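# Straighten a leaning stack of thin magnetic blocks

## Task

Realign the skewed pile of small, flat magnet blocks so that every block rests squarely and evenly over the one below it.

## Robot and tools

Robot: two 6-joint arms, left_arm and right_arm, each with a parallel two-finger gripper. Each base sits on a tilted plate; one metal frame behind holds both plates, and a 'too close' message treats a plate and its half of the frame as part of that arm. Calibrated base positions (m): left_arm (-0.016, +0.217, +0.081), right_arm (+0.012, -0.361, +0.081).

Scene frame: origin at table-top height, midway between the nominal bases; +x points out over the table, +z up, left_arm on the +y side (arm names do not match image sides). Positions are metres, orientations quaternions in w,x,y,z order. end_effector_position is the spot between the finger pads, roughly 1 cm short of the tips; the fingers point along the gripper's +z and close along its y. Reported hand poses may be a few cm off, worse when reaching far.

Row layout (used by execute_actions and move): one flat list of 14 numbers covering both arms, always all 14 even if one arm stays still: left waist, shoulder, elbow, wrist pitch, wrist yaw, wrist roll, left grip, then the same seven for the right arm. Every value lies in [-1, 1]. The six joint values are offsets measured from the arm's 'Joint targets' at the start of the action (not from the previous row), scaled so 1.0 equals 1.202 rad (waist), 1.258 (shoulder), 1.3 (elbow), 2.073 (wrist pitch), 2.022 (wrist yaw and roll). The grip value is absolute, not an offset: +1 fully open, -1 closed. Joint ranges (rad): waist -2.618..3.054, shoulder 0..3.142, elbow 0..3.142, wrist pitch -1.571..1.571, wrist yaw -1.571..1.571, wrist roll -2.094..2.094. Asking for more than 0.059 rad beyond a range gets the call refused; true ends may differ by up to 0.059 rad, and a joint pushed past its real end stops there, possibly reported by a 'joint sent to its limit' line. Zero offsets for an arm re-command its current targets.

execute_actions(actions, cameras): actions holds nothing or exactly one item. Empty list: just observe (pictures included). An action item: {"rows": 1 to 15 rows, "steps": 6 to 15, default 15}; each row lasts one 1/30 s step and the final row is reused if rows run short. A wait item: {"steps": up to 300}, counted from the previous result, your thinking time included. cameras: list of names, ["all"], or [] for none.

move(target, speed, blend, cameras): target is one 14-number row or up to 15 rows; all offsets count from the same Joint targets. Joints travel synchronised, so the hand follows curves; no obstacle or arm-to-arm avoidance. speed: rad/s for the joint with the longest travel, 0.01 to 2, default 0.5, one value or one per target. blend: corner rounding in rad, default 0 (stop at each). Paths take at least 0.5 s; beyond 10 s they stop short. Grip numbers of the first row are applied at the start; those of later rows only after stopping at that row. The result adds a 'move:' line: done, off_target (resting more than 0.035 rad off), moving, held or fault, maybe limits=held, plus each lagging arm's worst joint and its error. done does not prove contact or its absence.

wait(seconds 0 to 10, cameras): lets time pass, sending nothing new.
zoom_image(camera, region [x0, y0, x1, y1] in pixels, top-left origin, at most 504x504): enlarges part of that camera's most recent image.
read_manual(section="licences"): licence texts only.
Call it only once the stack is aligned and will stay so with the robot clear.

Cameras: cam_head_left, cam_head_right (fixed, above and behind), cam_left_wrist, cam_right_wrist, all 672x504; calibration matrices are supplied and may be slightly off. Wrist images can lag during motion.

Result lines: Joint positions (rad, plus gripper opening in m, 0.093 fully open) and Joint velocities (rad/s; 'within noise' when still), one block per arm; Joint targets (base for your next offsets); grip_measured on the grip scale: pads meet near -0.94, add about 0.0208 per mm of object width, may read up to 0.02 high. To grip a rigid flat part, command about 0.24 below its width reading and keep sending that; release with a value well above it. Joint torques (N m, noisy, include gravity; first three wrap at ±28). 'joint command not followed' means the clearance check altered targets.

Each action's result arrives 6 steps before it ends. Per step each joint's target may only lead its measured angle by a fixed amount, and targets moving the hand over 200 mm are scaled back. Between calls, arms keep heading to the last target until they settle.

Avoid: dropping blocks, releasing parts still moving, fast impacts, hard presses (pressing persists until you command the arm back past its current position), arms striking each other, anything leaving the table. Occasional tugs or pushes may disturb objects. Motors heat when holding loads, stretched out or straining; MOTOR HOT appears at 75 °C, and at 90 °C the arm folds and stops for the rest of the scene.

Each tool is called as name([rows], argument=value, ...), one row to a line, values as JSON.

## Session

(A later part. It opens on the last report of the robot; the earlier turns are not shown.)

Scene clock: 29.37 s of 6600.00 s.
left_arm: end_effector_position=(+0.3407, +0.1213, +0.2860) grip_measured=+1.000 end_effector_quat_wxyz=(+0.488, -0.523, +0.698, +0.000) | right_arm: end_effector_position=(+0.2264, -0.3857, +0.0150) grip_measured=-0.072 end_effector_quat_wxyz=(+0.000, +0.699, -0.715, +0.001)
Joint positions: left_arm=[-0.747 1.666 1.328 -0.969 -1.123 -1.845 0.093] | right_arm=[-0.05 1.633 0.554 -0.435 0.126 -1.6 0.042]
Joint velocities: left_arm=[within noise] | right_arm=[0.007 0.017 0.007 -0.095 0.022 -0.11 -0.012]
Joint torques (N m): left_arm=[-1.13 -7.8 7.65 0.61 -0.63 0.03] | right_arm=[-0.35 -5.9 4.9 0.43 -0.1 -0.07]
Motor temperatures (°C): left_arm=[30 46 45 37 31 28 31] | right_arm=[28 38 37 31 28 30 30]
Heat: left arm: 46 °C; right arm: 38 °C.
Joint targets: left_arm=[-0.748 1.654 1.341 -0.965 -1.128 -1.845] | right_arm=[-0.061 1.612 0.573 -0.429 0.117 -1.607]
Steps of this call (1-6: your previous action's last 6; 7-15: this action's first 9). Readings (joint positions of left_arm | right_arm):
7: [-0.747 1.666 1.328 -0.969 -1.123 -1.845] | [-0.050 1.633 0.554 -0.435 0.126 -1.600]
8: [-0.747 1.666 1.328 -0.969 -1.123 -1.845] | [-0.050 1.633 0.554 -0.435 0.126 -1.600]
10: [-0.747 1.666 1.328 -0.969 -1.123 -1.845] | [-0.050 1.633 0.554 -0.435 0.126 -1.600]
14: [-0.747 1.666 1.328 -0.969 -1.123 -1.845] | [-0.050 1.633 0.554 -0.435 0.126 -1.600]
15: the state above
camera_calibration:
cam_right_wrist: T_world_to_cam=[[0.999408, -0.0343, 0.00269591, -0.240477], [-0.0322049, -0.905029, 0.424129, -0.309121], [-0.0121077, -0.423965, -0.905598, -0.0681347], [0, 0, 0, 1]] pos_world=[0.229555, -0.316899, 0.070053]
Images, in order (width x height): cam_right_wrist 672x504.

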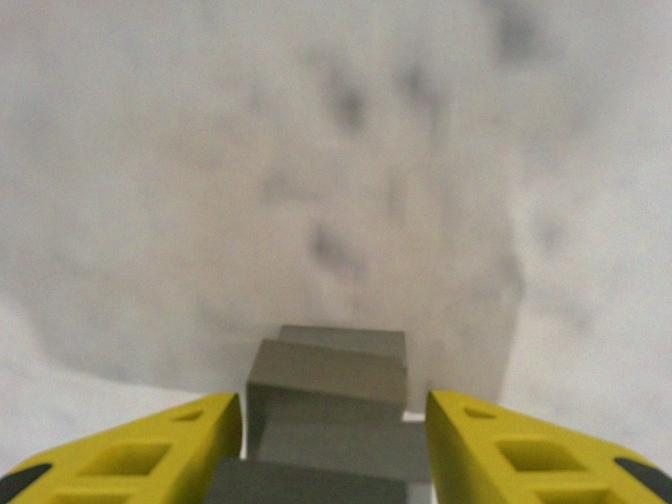

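execute_actions([
  {"rows":[[0,0,0,0,0,0,1,0,0,0,0,0,0,-0.15],[0,0,0,0,0,0,1,0,0,0,0,0,0,-0.16],[0,0,0,0,0,0,1,0,0,0,0,0,0,-0.17],[0,0,0,0,0,0,1,0,0,0,0,0,0,-0.18],[0,0,0,0,0,0,1,0,0,0,0,0,0,-0.19],[0,0,0,0,0,0,1,0,0,0,0,0,0,-0.2],[0,0,0,0,0,0,1,0,0,0,0,0,0,-0.21],[0,0,0,0,0,0,1,0,0,0,0,0,0,-0.22],[0,0,0,0,0,0,1,0,0,0,0,0,0,-0.23],[0,0,0,0,0,0,1,0,0,0,0,0,0,-0.24],[0,0,0,0,0,0,1,0,0,0,0,0,0,-0.25],[0,0,0,0,0,0,1,0,0,0,0,0,0,-0.26],[0,0,0,0,0,0,1,0,0,0,0,0,0,-0.27],[0,0,0,0,0,0,1,0,0,0,0,0,0,-0.28],[0,0,0,0,0,0,1,0,0,0,0,0,0,-0.29]],"steps":15},
], cameras=["cam_right_wrist"])

execute_actions([
  {"rows":[[0,0,0,0,0,0,1,0,0,0,0,0,0,-0.3],[0,0,0,0,0,0,1,0,0,0,0,0,0,-0.31],[0,0,0,0,0,0,1,0,0,0,0,0,0,-0.32],[0,0,0,0,0,0,1,0,0,0,0,0,0,-0.33],[0,0,0,0,0,0,1,0,0,0,0,0,0,-0.34],[0,0,0,0,0,0,1,0,0,0,0,0,0,-0.35],[0,0,0,0,0,0,1,0,0,0,0,0,0,-0.36],[0,0,0,0,0,0,1,0,0,0,0,0,0,-0.37],[0,0,0,0,0,0,1,0,0,0,0,0,0,-0.38],[0,0,0,0,0,0,1,0,0,0,0,0,0,-0.39],[0,0,0,0,0,0,1,0,0,0,0,0,0,-0.4],[0,0,0,0,0,0,1,0,0,0,0,0,0,-0.41],[0,0,0,0,0,0,1,0,0,0,0,0,0,-0.42],[0,0,0,0,0,0,1,0,0,0,0,0,0,-0.43],[0,0,0,0,0,0,1,0,0,0,0,0,0,-0.44]],"steps":15},
], cameras=["cam_right_wrist"])

execute_actions([
  {"rows":[[0,0,0,0,0,0,1,0,0,0,0,0,0,-0.45],[0,0,0,0,0,0,1,0,0,0,0,0,0,-0.46],[0,0,0,0,0,0,1,0,0,0,0,0,0,-0.47],[0,0,0,0,0,0,1,0,0,0,0,0,0,-0.48],[0,0,0,0,0,0,1,0,0,0,0,0,0,-0.49],[0,0,0,0,0,0,1,0,0,0,0,0,0,-0.5],[0,0,0,0,0,0,1,0,0,0,0,0,0,-0.51],[0,0,0,0,0,0,1,0,0,0,0,0,0,-0.52],[0,0,0,0,0,0,1,0,0,0,0,0,0,-0.53],[0,0,0,0,0,0,1,0,0,0,0,0,0,-0.54],[0,0,0,0,0,0,1,0,0,0,0,0,0,-0.55],[0,0,0,0,0,0,1,0,0,0,0,0,0,-0.56],[0,0,0,0,0,0,1,0,0,0,0,0,0,-0.57],[0,0,0,0,0,0,1,0,0,0,0,0,0,-0.58],[0,0,0,0,0,0,1,0,0,0,0,0,0,-0.59]],"steps":15},
], cameras=["cam_right_wrist"])

execute_actions(actions=[], cameras=["cam_right_wrist"])

zoom_image(camera="cam_right_wrist", region=[210, 280, 470, 504])

Scene clock: 30.90 s of 6600.00 s.
left_arm: end_effector_position=(+0.3407, +0.1213, +0.2860) grip_measured=+1.000 end_effector_quat_wxyz=(+0.488, -0.523, +0.698, +0.000) | right_arm: end_effector_position=(+0.2263, -0.3860, +0.0149) grip_measured=-0.221 end_effector_quat_wxyz=(+0.000, +0.698, -0.716, +0.000)
Joint positions: left_arm=[-0.747 1.666 1.328 -0.969 -1.123 -1.845 0.093] | right_arm=[-0.051 1.633 0.554 -0.435 0.126 -1.6 0.035]
Joint velocities: left_arm=[within noise] | right_arm=[-0.002 0.012 -0.012 0.022 0.051 0.007 -0.015]
Joint torques (N m): left_arm=[-1.07 -7.72 7.73 0.59 -0.59 -0.01] | right_arm=[-0.08 -5.98 4.74 0.48 -0.08 -0.11]
Motor temperatures (°C): left_arm=[30 46 45 37 31 28 31] | right_arm=[28 38 37 31 28 30 30]
Heat: left arm: 46 °C; right arm: 38 °C.
Joint targets: left_arm=[-0.748 1.654 1.341 -0.965 -1.128 -1.845] | right_arm=[-0.060 1.612 0.573 -0.429 0.117 -1.607]
Steps of this call (1-6: your previous action's last 6; 7-15: toward your last target; 16-37: nothing new was sent; 38-46: this action's first 9). Readings (joint positions of left_arm | right_arm):
38: [-0.747 1.666 1.328 -0.969 -1.123 -1.845] | [-0.050 1.633 0.554 -0.435 0.126 -1.600]
39: [-0.747 1.666 1.328 -0.969 -1.123 -1.845] | [-0.050 1.633 0.554 -0.435 0.126 -1.600]
41: [-0.747 1.666 1.328 -0.969 -1.123 -1.845] | [-0.050 1.633 0.554 -0.435 0.126 -1.600]
45: [-0.747 1.666 1.328 -0.969 -1.123 -1.845] | [-0.051 1.633 0.554 -0.435 0.126 -1.600]
46: the state above
camera_calibration:
cam_right_wrist: T_world_to_cam=[[0.999371, -0.0353852, 0.00217362, -0.240759], [-0.0329656, -0.904978, 0.424179, -0.309141], [-0.0130426, -0.423984, -0.905576, -0.0680622], [0, 0, 0, 1]] pos_world=[0.229529, -0.317142, 0.0700189]
Images, in order (width x height): cam_right_wrist 672x504.

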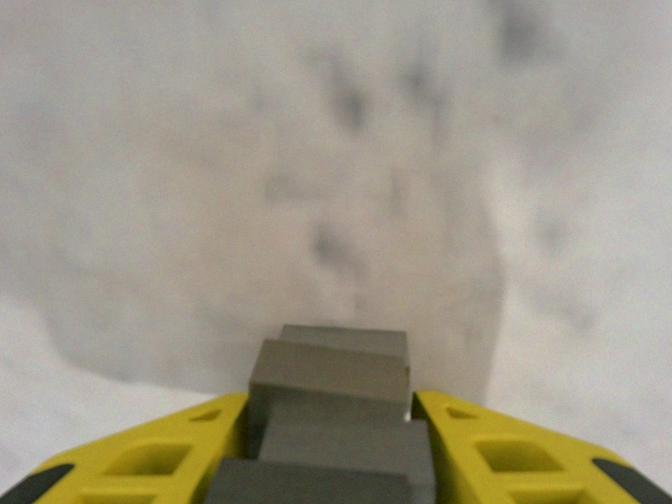

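Scene clock: 31.40 s of 6600.00 s.
left_arm: end_effector_position=(+0.3407, +0.1213, +0.2860) grip_measured=+1.000 end_effector_quat_wxyz=(+0.488, -0.523, +0.698, +0.000) | right_arm: end_effector_position=(+0.2272, -0.3864, +0.0149) grip_measured=-0.370 end_effector_quat_wxyz=(-0.001, +0.698, -0.716, +0.002)
Joint positions: left_arm=[-0.747 1.666 1.328 -0.969 -1.123 -1.845 0.093] | right_arm=[-0.053 1.633 0.554 -0.431 0.126 -1.6 0.027]
Joint velocities: left_arm=[within noise] | right_arm=[-0.002 -0.002 -0.022 0.022 0.037 -0.022 -0.014]
Joint torques (N m): left_arm=[-1.11 -7.76 7.71 0.6 -0.59 0.03] | right_arm=[-0.06 -6.05 4.9 0.38 -0.07 -0.08]
Motor temperatures (°C): left_arm=[30 46 45 37 31 28 31] | right_arm=[28 38 37 31 28 30 30]
Heat: left arm: 46 °C; right arm: 38 °C.
Joint targets: left_arm=[-0.748 1.654 1.341 -0.965 -1.128 -1.845] | right_arm=[-0.060 1.612 0.573 -0.429 0.117 -1.607]
Steps of this call (1-6: your previous action's last 6; 7-15: this action's first 9). Readings (joint positions of left_arm | right_arm):
7: [-0.747 1.666 1.328 -0.969 -1.123 -1.845] | [-0.053 1.633 0.554 -0.436 0.126 -1.600]
8: [-0.747 1.666 1.328 -0.969 -1.123 -1.845] | [-0.053 1.633 0.554 -0.436 0.126 -1.600]
10: [-0.747 1.666 1.328 -0.969 -1.123 -1.845] | [-0.053 1.633 0.554 -0.435 0.126 -1.600]
14: [-0.747 1.666 1.328 -0.969 -1.123 -1.845] | [-0.053 1.633 0.554 -0.432 0.126 -1.600]
15: the state above
camera_calibration:
cam_right_wrist: T_world_to_cam=[[0.999281, -0.037418, 0.00614462, -0.242556], [-0.0364885, -0.904779, 0.424316, -0.308566], [-0.0103175, -0.424235, -0.905494, -0.0689644], [0, 0, 0, 1]] pos_world=[0.230411, -0.317517, 0.0699729]
Images, in order (width x height): cam_right_wrist 672x504.

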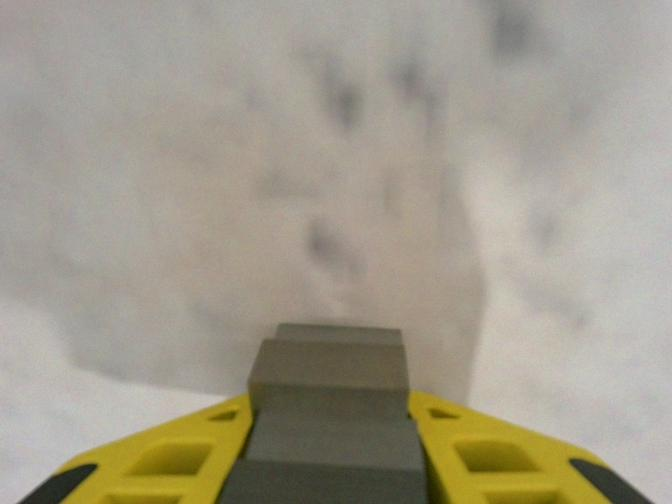

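Scene clock: 31.90 s of 6600.00 s.
left_arm: end_effector_position=(+0.3407, +0.1213, +0.2860) grip_measured=+1.000 end_effector_quat_wxyz=(+0.488, -0.523, +0.698, +0.000) | right_arm: end_effector_position=(+0.2275, -0.3864, +0.0149) grip_measured=-0.465 end_effector_quat_wxyz=(-0.001, +0.698, -0.716, +0.002)
Joint positions: left_arm=[-0.747 1.666 1.328 -0.969 -1.123 -1.845 0.093] | right_arm=[-0.053 1.633 0.554 -0.43 0.126 -1.6 0.023]
Joint velocities: left_arm=[within noise] | right_arm=[-0.007 0.012 -0.007 -0.037 -0.022 0.007 -0.006]
Joint torques (N m): left_arm=[-1.03 -7.79 7.69 0.6 -0.61 0.03] | right_arm=[-0.02 -5.96 4.86 0.37 -0.08 -0.1]
Motor temperatures (°C): left_arm=[30 46 45 37 31 28 31] | right_arm=[28 38 37 31 28 30 30]
Heat: left arm: 46 °C; right arm: 38 °C.
Joint targets: left_arm=[-0.748 1.654 1.341 -0.965 -1.128 -1.845] | right_arm=[-0.060 1.612 0.573 -0.429 0.117 -1.607]
Steps of this call (1-6: your previous action's last 6; 7-15: this action's first 9). Readings (joint positions of left_arm | right_arm):
7: [-0.747 1.666 1.328 -0.969 -1.123 -1.845] | [-0.053 1.633 0.554 -0.431 0.126 -1.600]
8: [-0.747 1.666 1.328 -0.969 -1.123 -1.845] | [-0.053 1.633 0.554 -0.431 0.126 -1.600]
10: [-0.747 1.666 1.328 -0.969 -1.123 -1.845] | [-0.053 1.633 0.554 -0.431 0.126 -1.600]
14: [-0.747 1.666 1.328 -0.969 -1.123 -1.845] | [-0.053 1.633 0.554 -0.430 0.126 -1.600]
15: the state above
camera_calibration:
cam_right_wrist: T_world_to_cam=[[0.999268, -0.0375602, 0.0072799, -0.2429], [-0.0370988, -0.904747, 0.424331, -0.30842], [-0.0093515, -0.42429, -0.905478, -0.0692084], [0, 0, 0, 1]] pos_world=[0.230633, -0.317529, 0.0699734]
Images, in order (width x height): cam_right_wrist 672x504.

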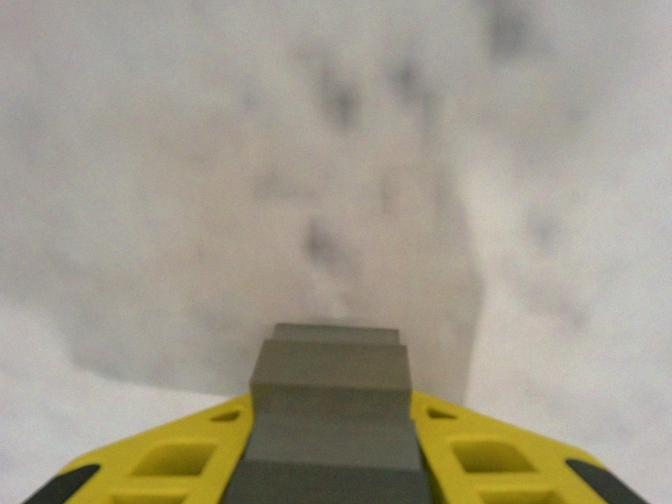

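Scene clock: 32.10 s of 6600.00 s.
left_arm: end_effector_position=(+0.3407, +0.1213, +0.2860) grip_measured=+1.000 end_effector_quat_wxyz=(+0.488, -0.523, +0.698, +0.000) | right_arm: end_effector_position=(+0.2275, -0.3863, +0.0149) grip_measured=-0.482 end_effector_quat_wxyz=(-0.001, +0.698, -0.716, +0.002)
Joint positions: left_arm=[-0.747 1.666 1.328 -0.969 -1.123 -1.845 0.093] | right_arm=[-0.053 1.633 0.554 -0.43 0.126 -1.6 0.022]
Joint velocities: within noise
Joint torques (N m): left_arm=[-1.14 -7.79 7.62 0.58 -0.59 0] | right_arm=[0.03 -6.06 4.94 0.37 -0.06 -0.09]
Motor temperatures (°C): left_arm=[30 46 45 37 31 28 31] | right_arm=[28 38 37 31 28 30 30]
Heat: left arm: 46 °C; right arm: 38 °C.
Joint targets: left_arm=[-0.748 1.654 1.341 -0.965 -1.128 -1.845] | right_arm=[-0.060 1.612 0.573 -0.429 0.117 -1.607]
Steps of this call (1-6: your previous action's last 6). Readings (joint positions of left_arm | right_arm):
1: [-0.747 1.666 1.328 -0.969 -1.123 -1.845] | [-0.053 1.633 0.554 -0.430 0.126 -1.600]
2: [-0.747 1.666 1.328 -0.969 -1.123 -1.845] | [-0.053 1.633 0.554 -0.430 0.126 -1.600]
4: [-0.747 1.666 1.328 -0.969 -1.123 -1.845] | [-0.053 1.633 0.554 -0.430 0.126 -1.600]
6: the state above
camera_calibration:
cam_right_wrist: T_world_to_cam=[[0.999268, -0.0375611, 0.00728689, -0.242902], [-0.0371061, -0.904909, 0.423985, -0.308417], [-0.00933137, -0.423945, -0.90564, -0.0690502], [0, 0, 0, 1]] pos_world=[0.230636, -0.317486, 0.0699996]
Images, in order (width x height): cam_right_wrist 672x504.

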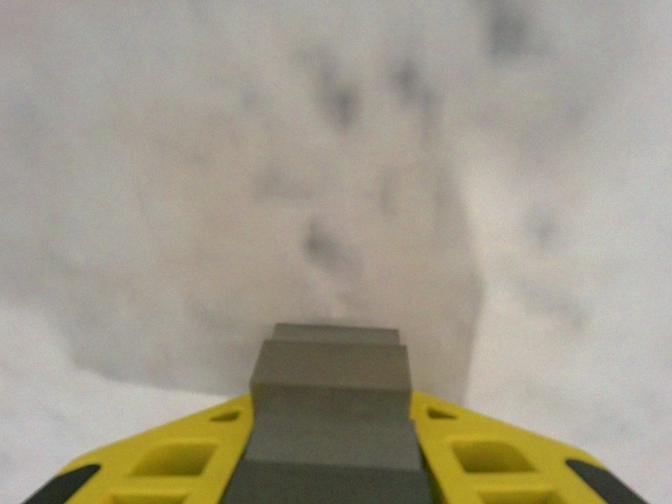

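Scaled by 1.938 from the camera's 672x504 image, which has a finer 960x720 frame.

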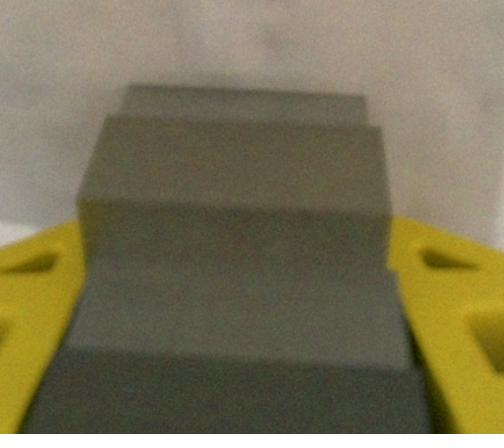

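move([
  [0,0,0,0,0,0,1,0,0,0,0,0,0,-0.3],
  [0,0,0,0,0,0,1,0,-0.0742,0.0354,-0.0883,0,0,-0.3],
], speed=0.15, cameras=["cam_right_wrist"])

zoom_image(camera="cam_right_wrist", region=[210, 240, 470, 504])

Scene clock: 34.67 s of 6600.00 s.
left_arm: end_effector_position=(+0.3407, +0.1213, +0.2860) grip_measured=+1.000 end_effector_quat_wxyz=(+0.488, -0.523, +0.698, +0.000) | right_arm: end_effector_position=(+0.2286, -0.3896, +0.0404) grip_measured=-0.302 end_effector_quat_wxyz=(-0.002, +0.698, -0.717, +0.003)
Joint positions: left_arm=[-0.747 1.666 1.328 -0.969 -1.123 -1.845 0.093] | right_arm=[-0.053 1.538 0.599 -0.569 0.126 -1.6 0.031]
Joint velocities: within noise
Joint torques (N m): left_arm=[-1.13 -7.71 7.62 0.61 -0.58 -0.02] | right_arm=[-0.12 -5.59 5.57 -0.14 -0.08 -0.06]
Motor temperatures (°C): left_arm=[30 47 45 37 31 28 31] | right_arm=[28 38 37 31 28 30 30]
Heat: left arm: 47 °C; right arm: 38 °C.
Joint targets: left_arm=[-0.748 1.654 1.341 -0.965 -1.128 -1.845] | right_arm=[-0.060 1.519 0.619 -0.612 0.117 -1.607]
Kept back: nothing.
move: off_target (right_arm); right_arm: the wrist pitch is farthest, 0.043 rad from its target
camera_calibration:
cam_right_wrist: T_world_to_cam=[[0.999248, -0.0377507, 0.00880059, -0.244454], [-0.0379193, -0.904866, 0.424004, -0.32196], [-0.00804309, -0.424019, -0.905617, -0.0476392], [0, 0, 0, 1]] pos_world=[0.231679, -0.320759, 0.0955207]
Images, in order (width x height): cam_right_wrist 672x504.

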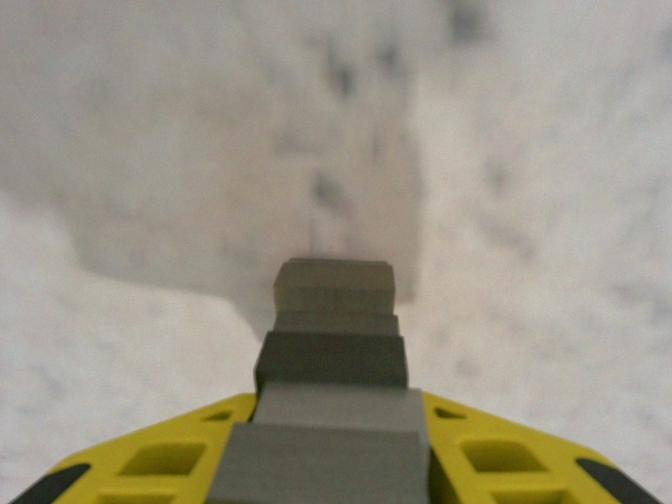

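Scaled by 1.909 from the camera's 672x504 image, which has a finer 960x720 frame.

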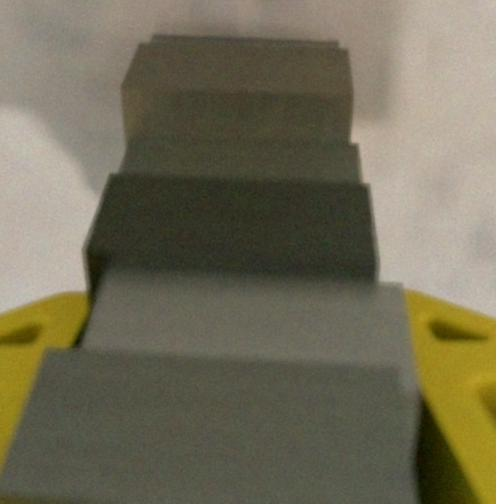

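execute_actions([
  {"rows":[[0,0,0,0,0,0,1,0,0,0,-0.006,0,0,-0.30]],"steps":15},
], cameras=["cam_right_wrist"])

Scene clock: 36.93 s of 6600.00 s.
left_arm: end_effector_position=(+0.3407, +0.1213, +0.2860) grip_measured=+1.000 end_effector_quat_wxyz=(+0.488, -0.523, +0.698, +0.000) | right_arm: end_effector_position=(+0.2270, -0.3895, +0.0404) grip_measured=-0.302 end_effector_quat_wxyz=(+0.000, +0.698, -0.716, +0.000)
Joint positions: left_arm=[-0.747 1.666 1.328 -0.969 -1.123 -1.845 0.093] | right_arm=[-0.053 1.538 0.599 -0.575 0.126 -1.6 0.031]
Joint velocities: within noise
Joint torques (N m): left_arm=[-1.1 -7.84 7.64 0.61 -0.6 -0.02] | right_arm=[0.09 -5.5 5.56 -0.23 -0.09 -0.1]
Motor temperatures (°C): left_arm=[30 47 46 37 31 28 31] | right_arm=[28 39 37 31 28 30 30]
Heat: left arm: 47 °C; right arm: 39 °C.
Joint targets: left_arm=[-0.748 1.654 1.341 -0.965 -1.128 -1.845] | right_arm=[-0.060 1.519 0.619 -0.625 0.117 -1.607]
Steps of this call (1-59: nothing new was sent; 60-68: this action's first 9). Readings (joint positions of left_arm | right_arm):
60: [-0.747 1.666 1.328 -0.969 -1.123 -1.845] | [-0.053 1.538 0.599 -0.571 0.126 -1.600]
61: [-0.747 1.666 1.328 -0.969 -1.123 -1.845] | [-0.053 1.538 0.599 -0.572 0.126 -1.600]
63: [-0.747 1.666 1.328 -0.969 -1.123 -1.845] | [-0.053 1.538 0.599 -0.574 0.126 -1.600]
67: [-0.747 1.666 1.328 -0.969 -1.123 -1.845] | [-0.053 1.538 0.599 -0.575 0.126 -1.600]
68: the state above
camera_calibration:
cam_right_wrist: T_world_to_cam=[[0.999317, -0.0368965, 0.0019889, -0.242207], [-0.0342599, -0.905057, 0.423909, -0.322838], [-0.0138407, -0.423688, -0.905703, -0.0461697], [0, 0, 0, 1]] pos_world=[0.230342, -0.320684, 0.0955195]
Images, in order (width x height): cam_right_wrist 672x504.

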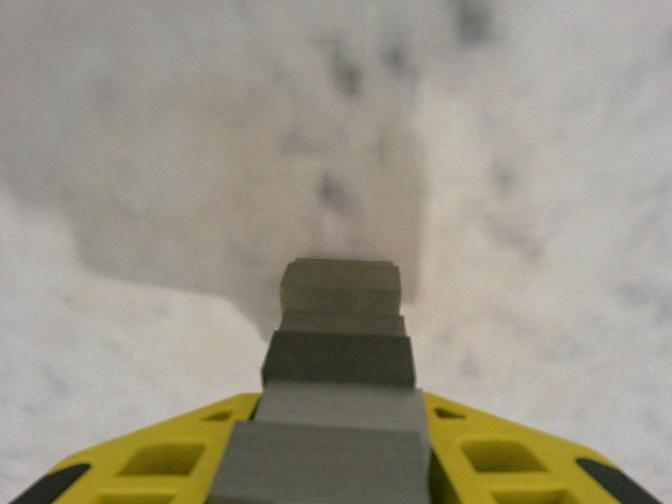

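execute_actions([
  {"rows":[[0,0,0,0,0,0,1,0,0,0,0,0,0,-0.31],[0,0,0,0,0,0,1,0,0,0,0,0,0,-0.32],[0,0,0,0,0,0,1,0,0,0,0,0,0,-0.33],[0,0,0,0,0,0,1,0,0,0,0,0,0,-0.34],[0,0,0,0,0,0,1,0,0,0,0,0,0,-0.35],[0,0,0,0,0,0,1,0,0,0,0,0,0,-0.36],[0,0,0,0,0,0,1,0,0,0,0,0,0,-0.37],[0,0,0,0,0,0,1,0,0,0,0,0,0,-0.38],[0,0,0,0,0,0,1,0,0,0,0,0,0,-0.39],[0,0,0,0,0,0,1,0,0,0,0,0,0,-0.40],[0,0,0,0,0,0,1,0,0,0,0,0,0,-0.41],[0,0,0,0,0,0,1,0,0,0,0,0,0,-0.42],[0,0,0,0,0,0,1,0,0,0,0,0,0,-0.43],[0,0,0,0,0,0,1,0,0,0,0,0,0,-0.44],[0,0,0,0,0,0,1,0,0,0,0,0,0,-0.45]]},
])

execute_actions([
  {"rows":[[0,0,0,0,0,0,1,0,0,0,0,0,0,-0.46],[0,0,0,0,0,0,1,0,0,0,0,0,0,-0.47],[0,0,0,0,0,0,1,0,0,0,0,0,0,-0.48],[0,0,0,0,0,0,1,0,0,0,0,0,0,-0.49],[0,0,0,0,0,0,1,0,0,0,0,0,0,-0.50],[0,0,0,0,0,0,1,0,0,0,0,0,0,-0.51],[0,0,0,0,0,0,1,0,0,0,0,0,0,-0.52],[0,0,0,0,0,0,1,0,0,0,0,0,0,-0.53],[0,0,0,0,0,0,1,0,0,0,0,0,0,-0.54],[0,0,0,0,0,0,1,0,0,0,0,0,0,-0.55],[0,0,0,0,0,0,1,0,0,0,0,0,0,-0.56],[0,0,0,0,0,0,1,0,0,0,0,0,0,-0.57],[0,0,0,0,0,0,1,0,0,0,0,0,0,-0.58],[0,0,0,0,0,0,1,0,0,0,0,0,0,-0.59],[0,0,0,0,0,0,1,0,0,0,0,0,0,-0.60]]},
], cameras=["cam_right_wrist"])

Scene clock: 38.27 s of 6600.00 s.
left_arm: end_effector_position=(+0.3407, +0.1213, +0.2860) grip_measured=+1.000 end_effector_quat_wxyz=(+0.488, -0.523, +0.698, +0.000) | right_arm: end_effector_position=(+0.2270, -0.3895, +0.0404) grip_measured=-0.380 end_effector_quat_wxyz=(+0.000, +0.698, -0.716, +0.000)
Joint positions: left_arm=[-0.747 1.666 1.328 -0.969 -1.123 -1.845 0.093] | right_arm=[-0.053 1.538 0.599 -0.575 0.126 -1.6 0.027]
Joint velocities: left_arm=[within noise] | right_arm=[-0.007 -0.002 0.007 -0.081 -0.007 -0.007 -0.013]
Joint torques (N m): left_arm=[-1.09 -7.72 7.75 0.61 -0.61 0.01] | right_arm=[0.06 -5.56 5.46 -0.21 -0.06 -0.08]
Motor temperatures (°C): left_arm=[30 47 46 37 31 28 31] | right_arm=[28 39 37 31 28 30 30]
Heat: left arm: 47 °C; right arm: 39 °C.
Joint targets: left_arm=[-0.748 1.654 1.341 -0.965 -1.128 -1.845] | right_arm=[-0.060 1.519 0.619 -0.624 0.117 -1.607]
Steps of this call (1-6: your previous action's last 6; 7-15: toward your last target; 16-31: nothing new was sent; 32-40: this action's first 9). Readings (joint positions of left_arm | right_arm):
32: [-0.747 1.666 1.328 -0.969 -1.123 -1.845] | [-0.053 1.538 0.599 -0.575 0.126 -1.600]
33: [-0.747 1.666 1.328 -0.969 -1.123 -1.845] | [-0.053 1.538 0.599 -0.575 0.126 -1.600]
35: [-0.747 1.666 1.328 -0.969 -1.123 -1.845] | [-0.053 1.538 0.599 -0.575 0.126 -1.600]
39: [-0.747 1.666 1.328 -0.969 -1.123 -1.845] | [-0.053 1.538 0.599 -0.575 0.126 -1.600]
40: the state above

Scene clock: 38.77 s of 6600.00 s.
left_arm: end_effector_position=(+0.3407, +0.1213, +0.2860) grip_measured=+1.000 end_effector_quat_wxyz=(+0.488, -0.523, +0.698, +0.000) | right_arm: end_effector_position=(+0.2270, -0.3895, +0.0404) grip_measured=-0.469 end_effector_quat_wxyz=(+0.000, +0.698, -0.716, +0.000)
Joint positions: left_arm=[-0.747 1.666 1.328 -0.969 -1.123 -1.845 0.093] | right_arm=[-0.053 1.538 0.599 -0.575 0.126 -1.6 0.023]
Joint velocities: left_arm=[within noise] | right_arm=[-0.002 -0.002 0.017 0.022 0.007 -0.037 -0.004]
Joint torques (N m): left_arm=[-1.07 -7.76 7.69 0.59 -0.57 0.01] | right_arm=[-0.02 -5.65 5.49 -0.23 -0.1 -0.09]
Motor temperatures (°C): left_arm=[30 47 46 37 31 28 31] | right_arm=[28 39 37 31 28 30 30]
Heat: left arm: 47 °C; right arm: 39 °C.
Joint targets: left_arm=[-0.748 1.654 1.341 -0.965 -1.128 -1.845] | right_arm=[-0.060 1.519 0.619 -0.624 0.117 -1.607]
Steps of this call (1-6: your previous action's last 6; 7-15: this action's first 9). Readings (joint positions of left_arm | right_arm):
7: [-0.747 1.666 1.328 -0.969 -1.123 -1.845] | [-0.053 1.538 0.599 -0.575 0.126 -1.600]
8: [-0.747 1.666 1.328 -0.969 -1.123 -1.845] | [-0.053 1.538 0.599 -0.575 0.126 -1.600]
10: [-0.747 1.666 1.328 -0.969 -1.123 -1.845] | [-0.053 1.538 0.599 -0.575 0.126 -1.600]
14: [-0.747 1.666 1.328 -0.969 -1.123 -1.845] | [-0.053 1.538 0.599 -0.575 0.126 -1.600]
15: the state above
camera_calibration:
cam_right_wrist: T_world_to_cam=[[0.999317, -0.0368965, 0.0019889, -0.242207], [-0.0342599, -0.905057, 0.423909, -0.322838], [-0.0138407, -0.423688, -0.905703, -0.0461697], [0, 0, 0, 1]] pos_world=[0.230342, -0.320684, 0.0955195]
Images, in order (width x height): cam_right_wrist 672x504.

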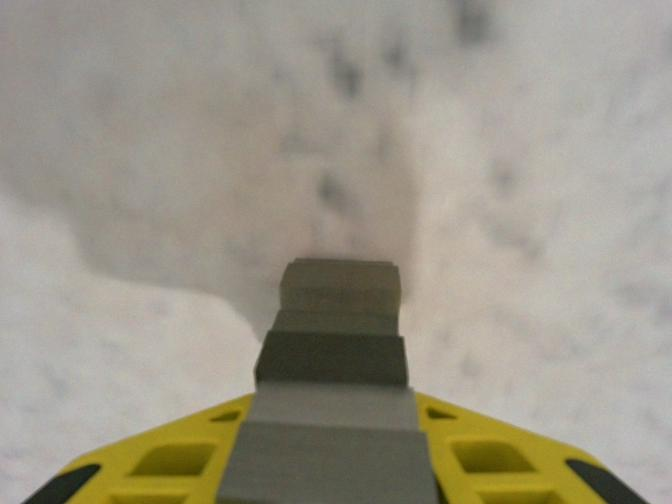

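execute_actions([
  {"rows":[[0,0,0,0,0,0,1,0,0,0,0,0,0,-0.55],[0,0,0,0,0,0,1,0,0,0,0,0,0,-0.50],[0,0,0,0,0,0,1,0,0,0,0,0,0,-0.46],[0,0,0,0,0,0,1,0,0,0,0,0,0,-0.44],[0,0,0,0,0,0,1,0,0,0,0,0,0,-0.42],[0,0,0,0,0,0,1,0,0,0,0,0,0,-0.40],[0,0,0,0,0,0,1,0,0,0,0,0,0,-0.38],[0,0,0,0,0,0,1,0,0,0,0,0,0,-0.36],[0,0,0,0,0,0,1,0,0,0,0,0,0,-0.33],[0,0,0,0,0,0,1,0,0,0,0,0,0,-0.29],[0,0,0,0,0,0,1,0,0,0,0,0,0,-0.25],[0,0,0,0,0,0,1,0,0,0,0,0,0,-0.20],[0,0,0,0,0,0,1,0,0,0,0,0,0,-0.10],[0,0,0,0,0,0,1,0,0,0,0,0,0,0.0],[0,0,0,0,0,0,1,0,0,0,0,0,0,0.1]]},
])

move([
  [0,0,0,0,0,0,1, 0.0516,-0.1407,0.1246,-0.1611,0,0,0.3],
  [0,0,0,0,0,0,1, 0.0516,-0.1407,0.1246,-0.1611,0,0.777,0.6],
], speed=[0.4,0.8])

Scene clock: 40.03 s of 6600.00 s.
left_arm: end_effector_position=(+0.3407, +0.1213, +0.2860) grip_measured=+1.000 end_effector_quat_wxyz=(+0.488, -0.523, +0.698, +0.000) | right_arm: end_effector_position=(+0.2268, -0.3895, +0.0404) grip_measured=-0.346 end_effector_quat_wxyz=(+0.001, +0.698, -0.716, +0.000)
Joint positions: left_arm=[-0.747 1.666 1.328 -0.969 -1.123 -1.845 0.093] | right_arm=[-0.053 1.538 0.599 -0.576 0.126 -1.6 0.029]
Joint velocities: left_arm=[within noise] | right_arm=[0.007 -0.007 0.022 -0.022 0.066 -0.051 0.031]
Joint torques (N m): left_arm=[-1.06 -7.83 7.72 0.61 -0.61 0] | right_arm=[-0.03 -5.68 5.33 -0.14 -0.07 -0.1]
Motor temperatures (°C): left_arm=[30 47 46 37 31 28 31] | right_arm=[28 39 37 31 28 30 30]
Heat: left arm: 47 °C; right arm: 39 °C.
Joint targets: left_arm=[-0.748 1.654 1.341 -0.965 -1.128 -1.845] | right_arm=[-0.060 1.519 0.619 -0.625 0.117 -1.607]
Steps of this call (1-6: your previous action's last 6; 7-15: toward your last target; 16-29: nothing new was sent; 30-38: this action's first 9). Readings (joint positions of left_arm | right_arm):
30: [-0.747 1.666 1.328 -0.969 -1.123 -1.845] | [-0.053 1.538 0.599 -0.575 0.126 -1.600]
31: [-0.747 1.666 1.328 -0.969 -1.123 -1.845] | [-0.053 1.538 0.599 -0.575 0.126 -1.600]
33: [-0.747 1.666 1.328 -0.969 -1.123 -1.845] | [-0.053 1.538 0.599 -0.575 0.126 -1.600]
37: [-0.747 1.666 1.328 -0.969 -1.123 -1.845] | [-0.053 1.538 0.599 -0.575 0.126 -1.600]
38: the state above

Scene clock: 44.77 s of 6600.00 s.
left_arm: end_effector_position=(+0.3407, +0.1213, +0.2860) grip_measured=+1.000 end_effector_quat_wxyz=(+0.488, -0.523, +0.698, +0.000) | right_arm: end_effector_position=(+0.2252, -0.3883, +0.1093) grip_measured=+0.598 end_effector_quat_wxyz=(-0.002, -0.018, +1.000, +0.001)
Joint positions: left_arm=[-0.747 1.666 1.328 -0.969 -1.123 -1.845 0.093] | right_arm=[-0.007 1.357 0.759 -0.926 0.126 -0.044 0.074]
Joint velocities: within noise
Joint torques (N m): left_arm=[-1.17 -7.76 7.64 0.59 -0.6 -0.01] | right_arm=[1.39 -4.68 6.79 0.04 0 0.04]
Motor temperatures (°C): left_arm=[30 47 46 37 31 28 31] | right_arm=[28 39 38 31 28 30 30]
Heat: left arm: 47 °C; right arm: 39 °C.
Joint targets: left_arm=[-0.748 1.654 1.341 -0.965 -1.128 -1.845] | right_arm=[0.002 1.342 0.781 -0.958 0.117 -0.036]
Kept back: nothing.
move: done
camera_calibration:
cam_left_wrist: T_world_to_cam=[[0.715752, -0.438934, 0.543173, -0.349319], [-0.231089, -0.882835, -0.408902, 0.344898], [0.659013, 0.167151, -0.733323, 0.0485359], [0, 0, 0, 1]] pos_world=[0.297742, 0.143048, 0.366362]
cam_right_wrist: T_world_to_cam=[[0.0246883, -0.999695, 0.000691377, -0.394742], [-0.904525, -0.0220434, 0.425851, 0.187627], [-0.425706, -0.0111389, -0.904793, 0.269576], [0, 0, 0, 1]] pos_world=[0.294219, -0.387483, 0.164282]

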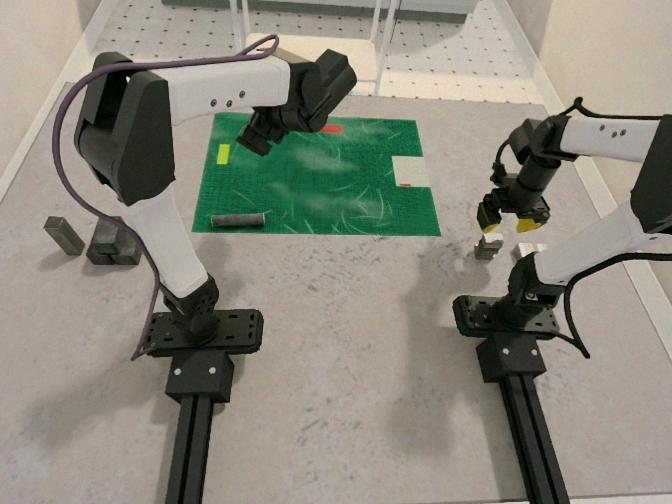

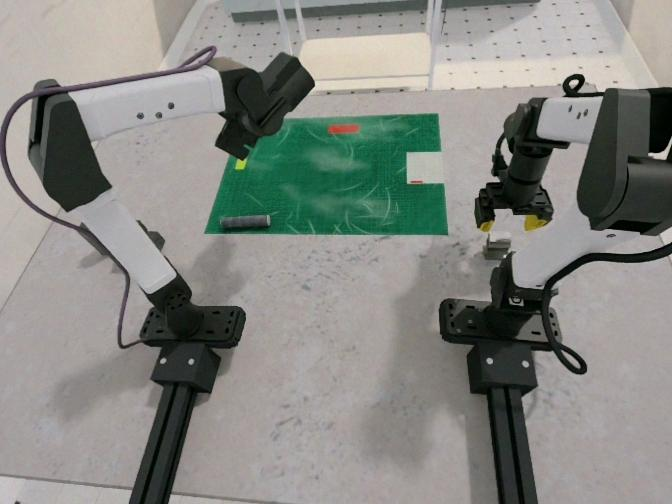

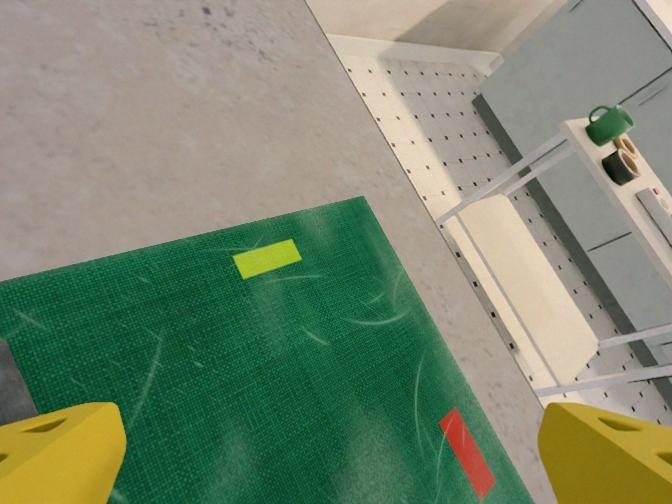

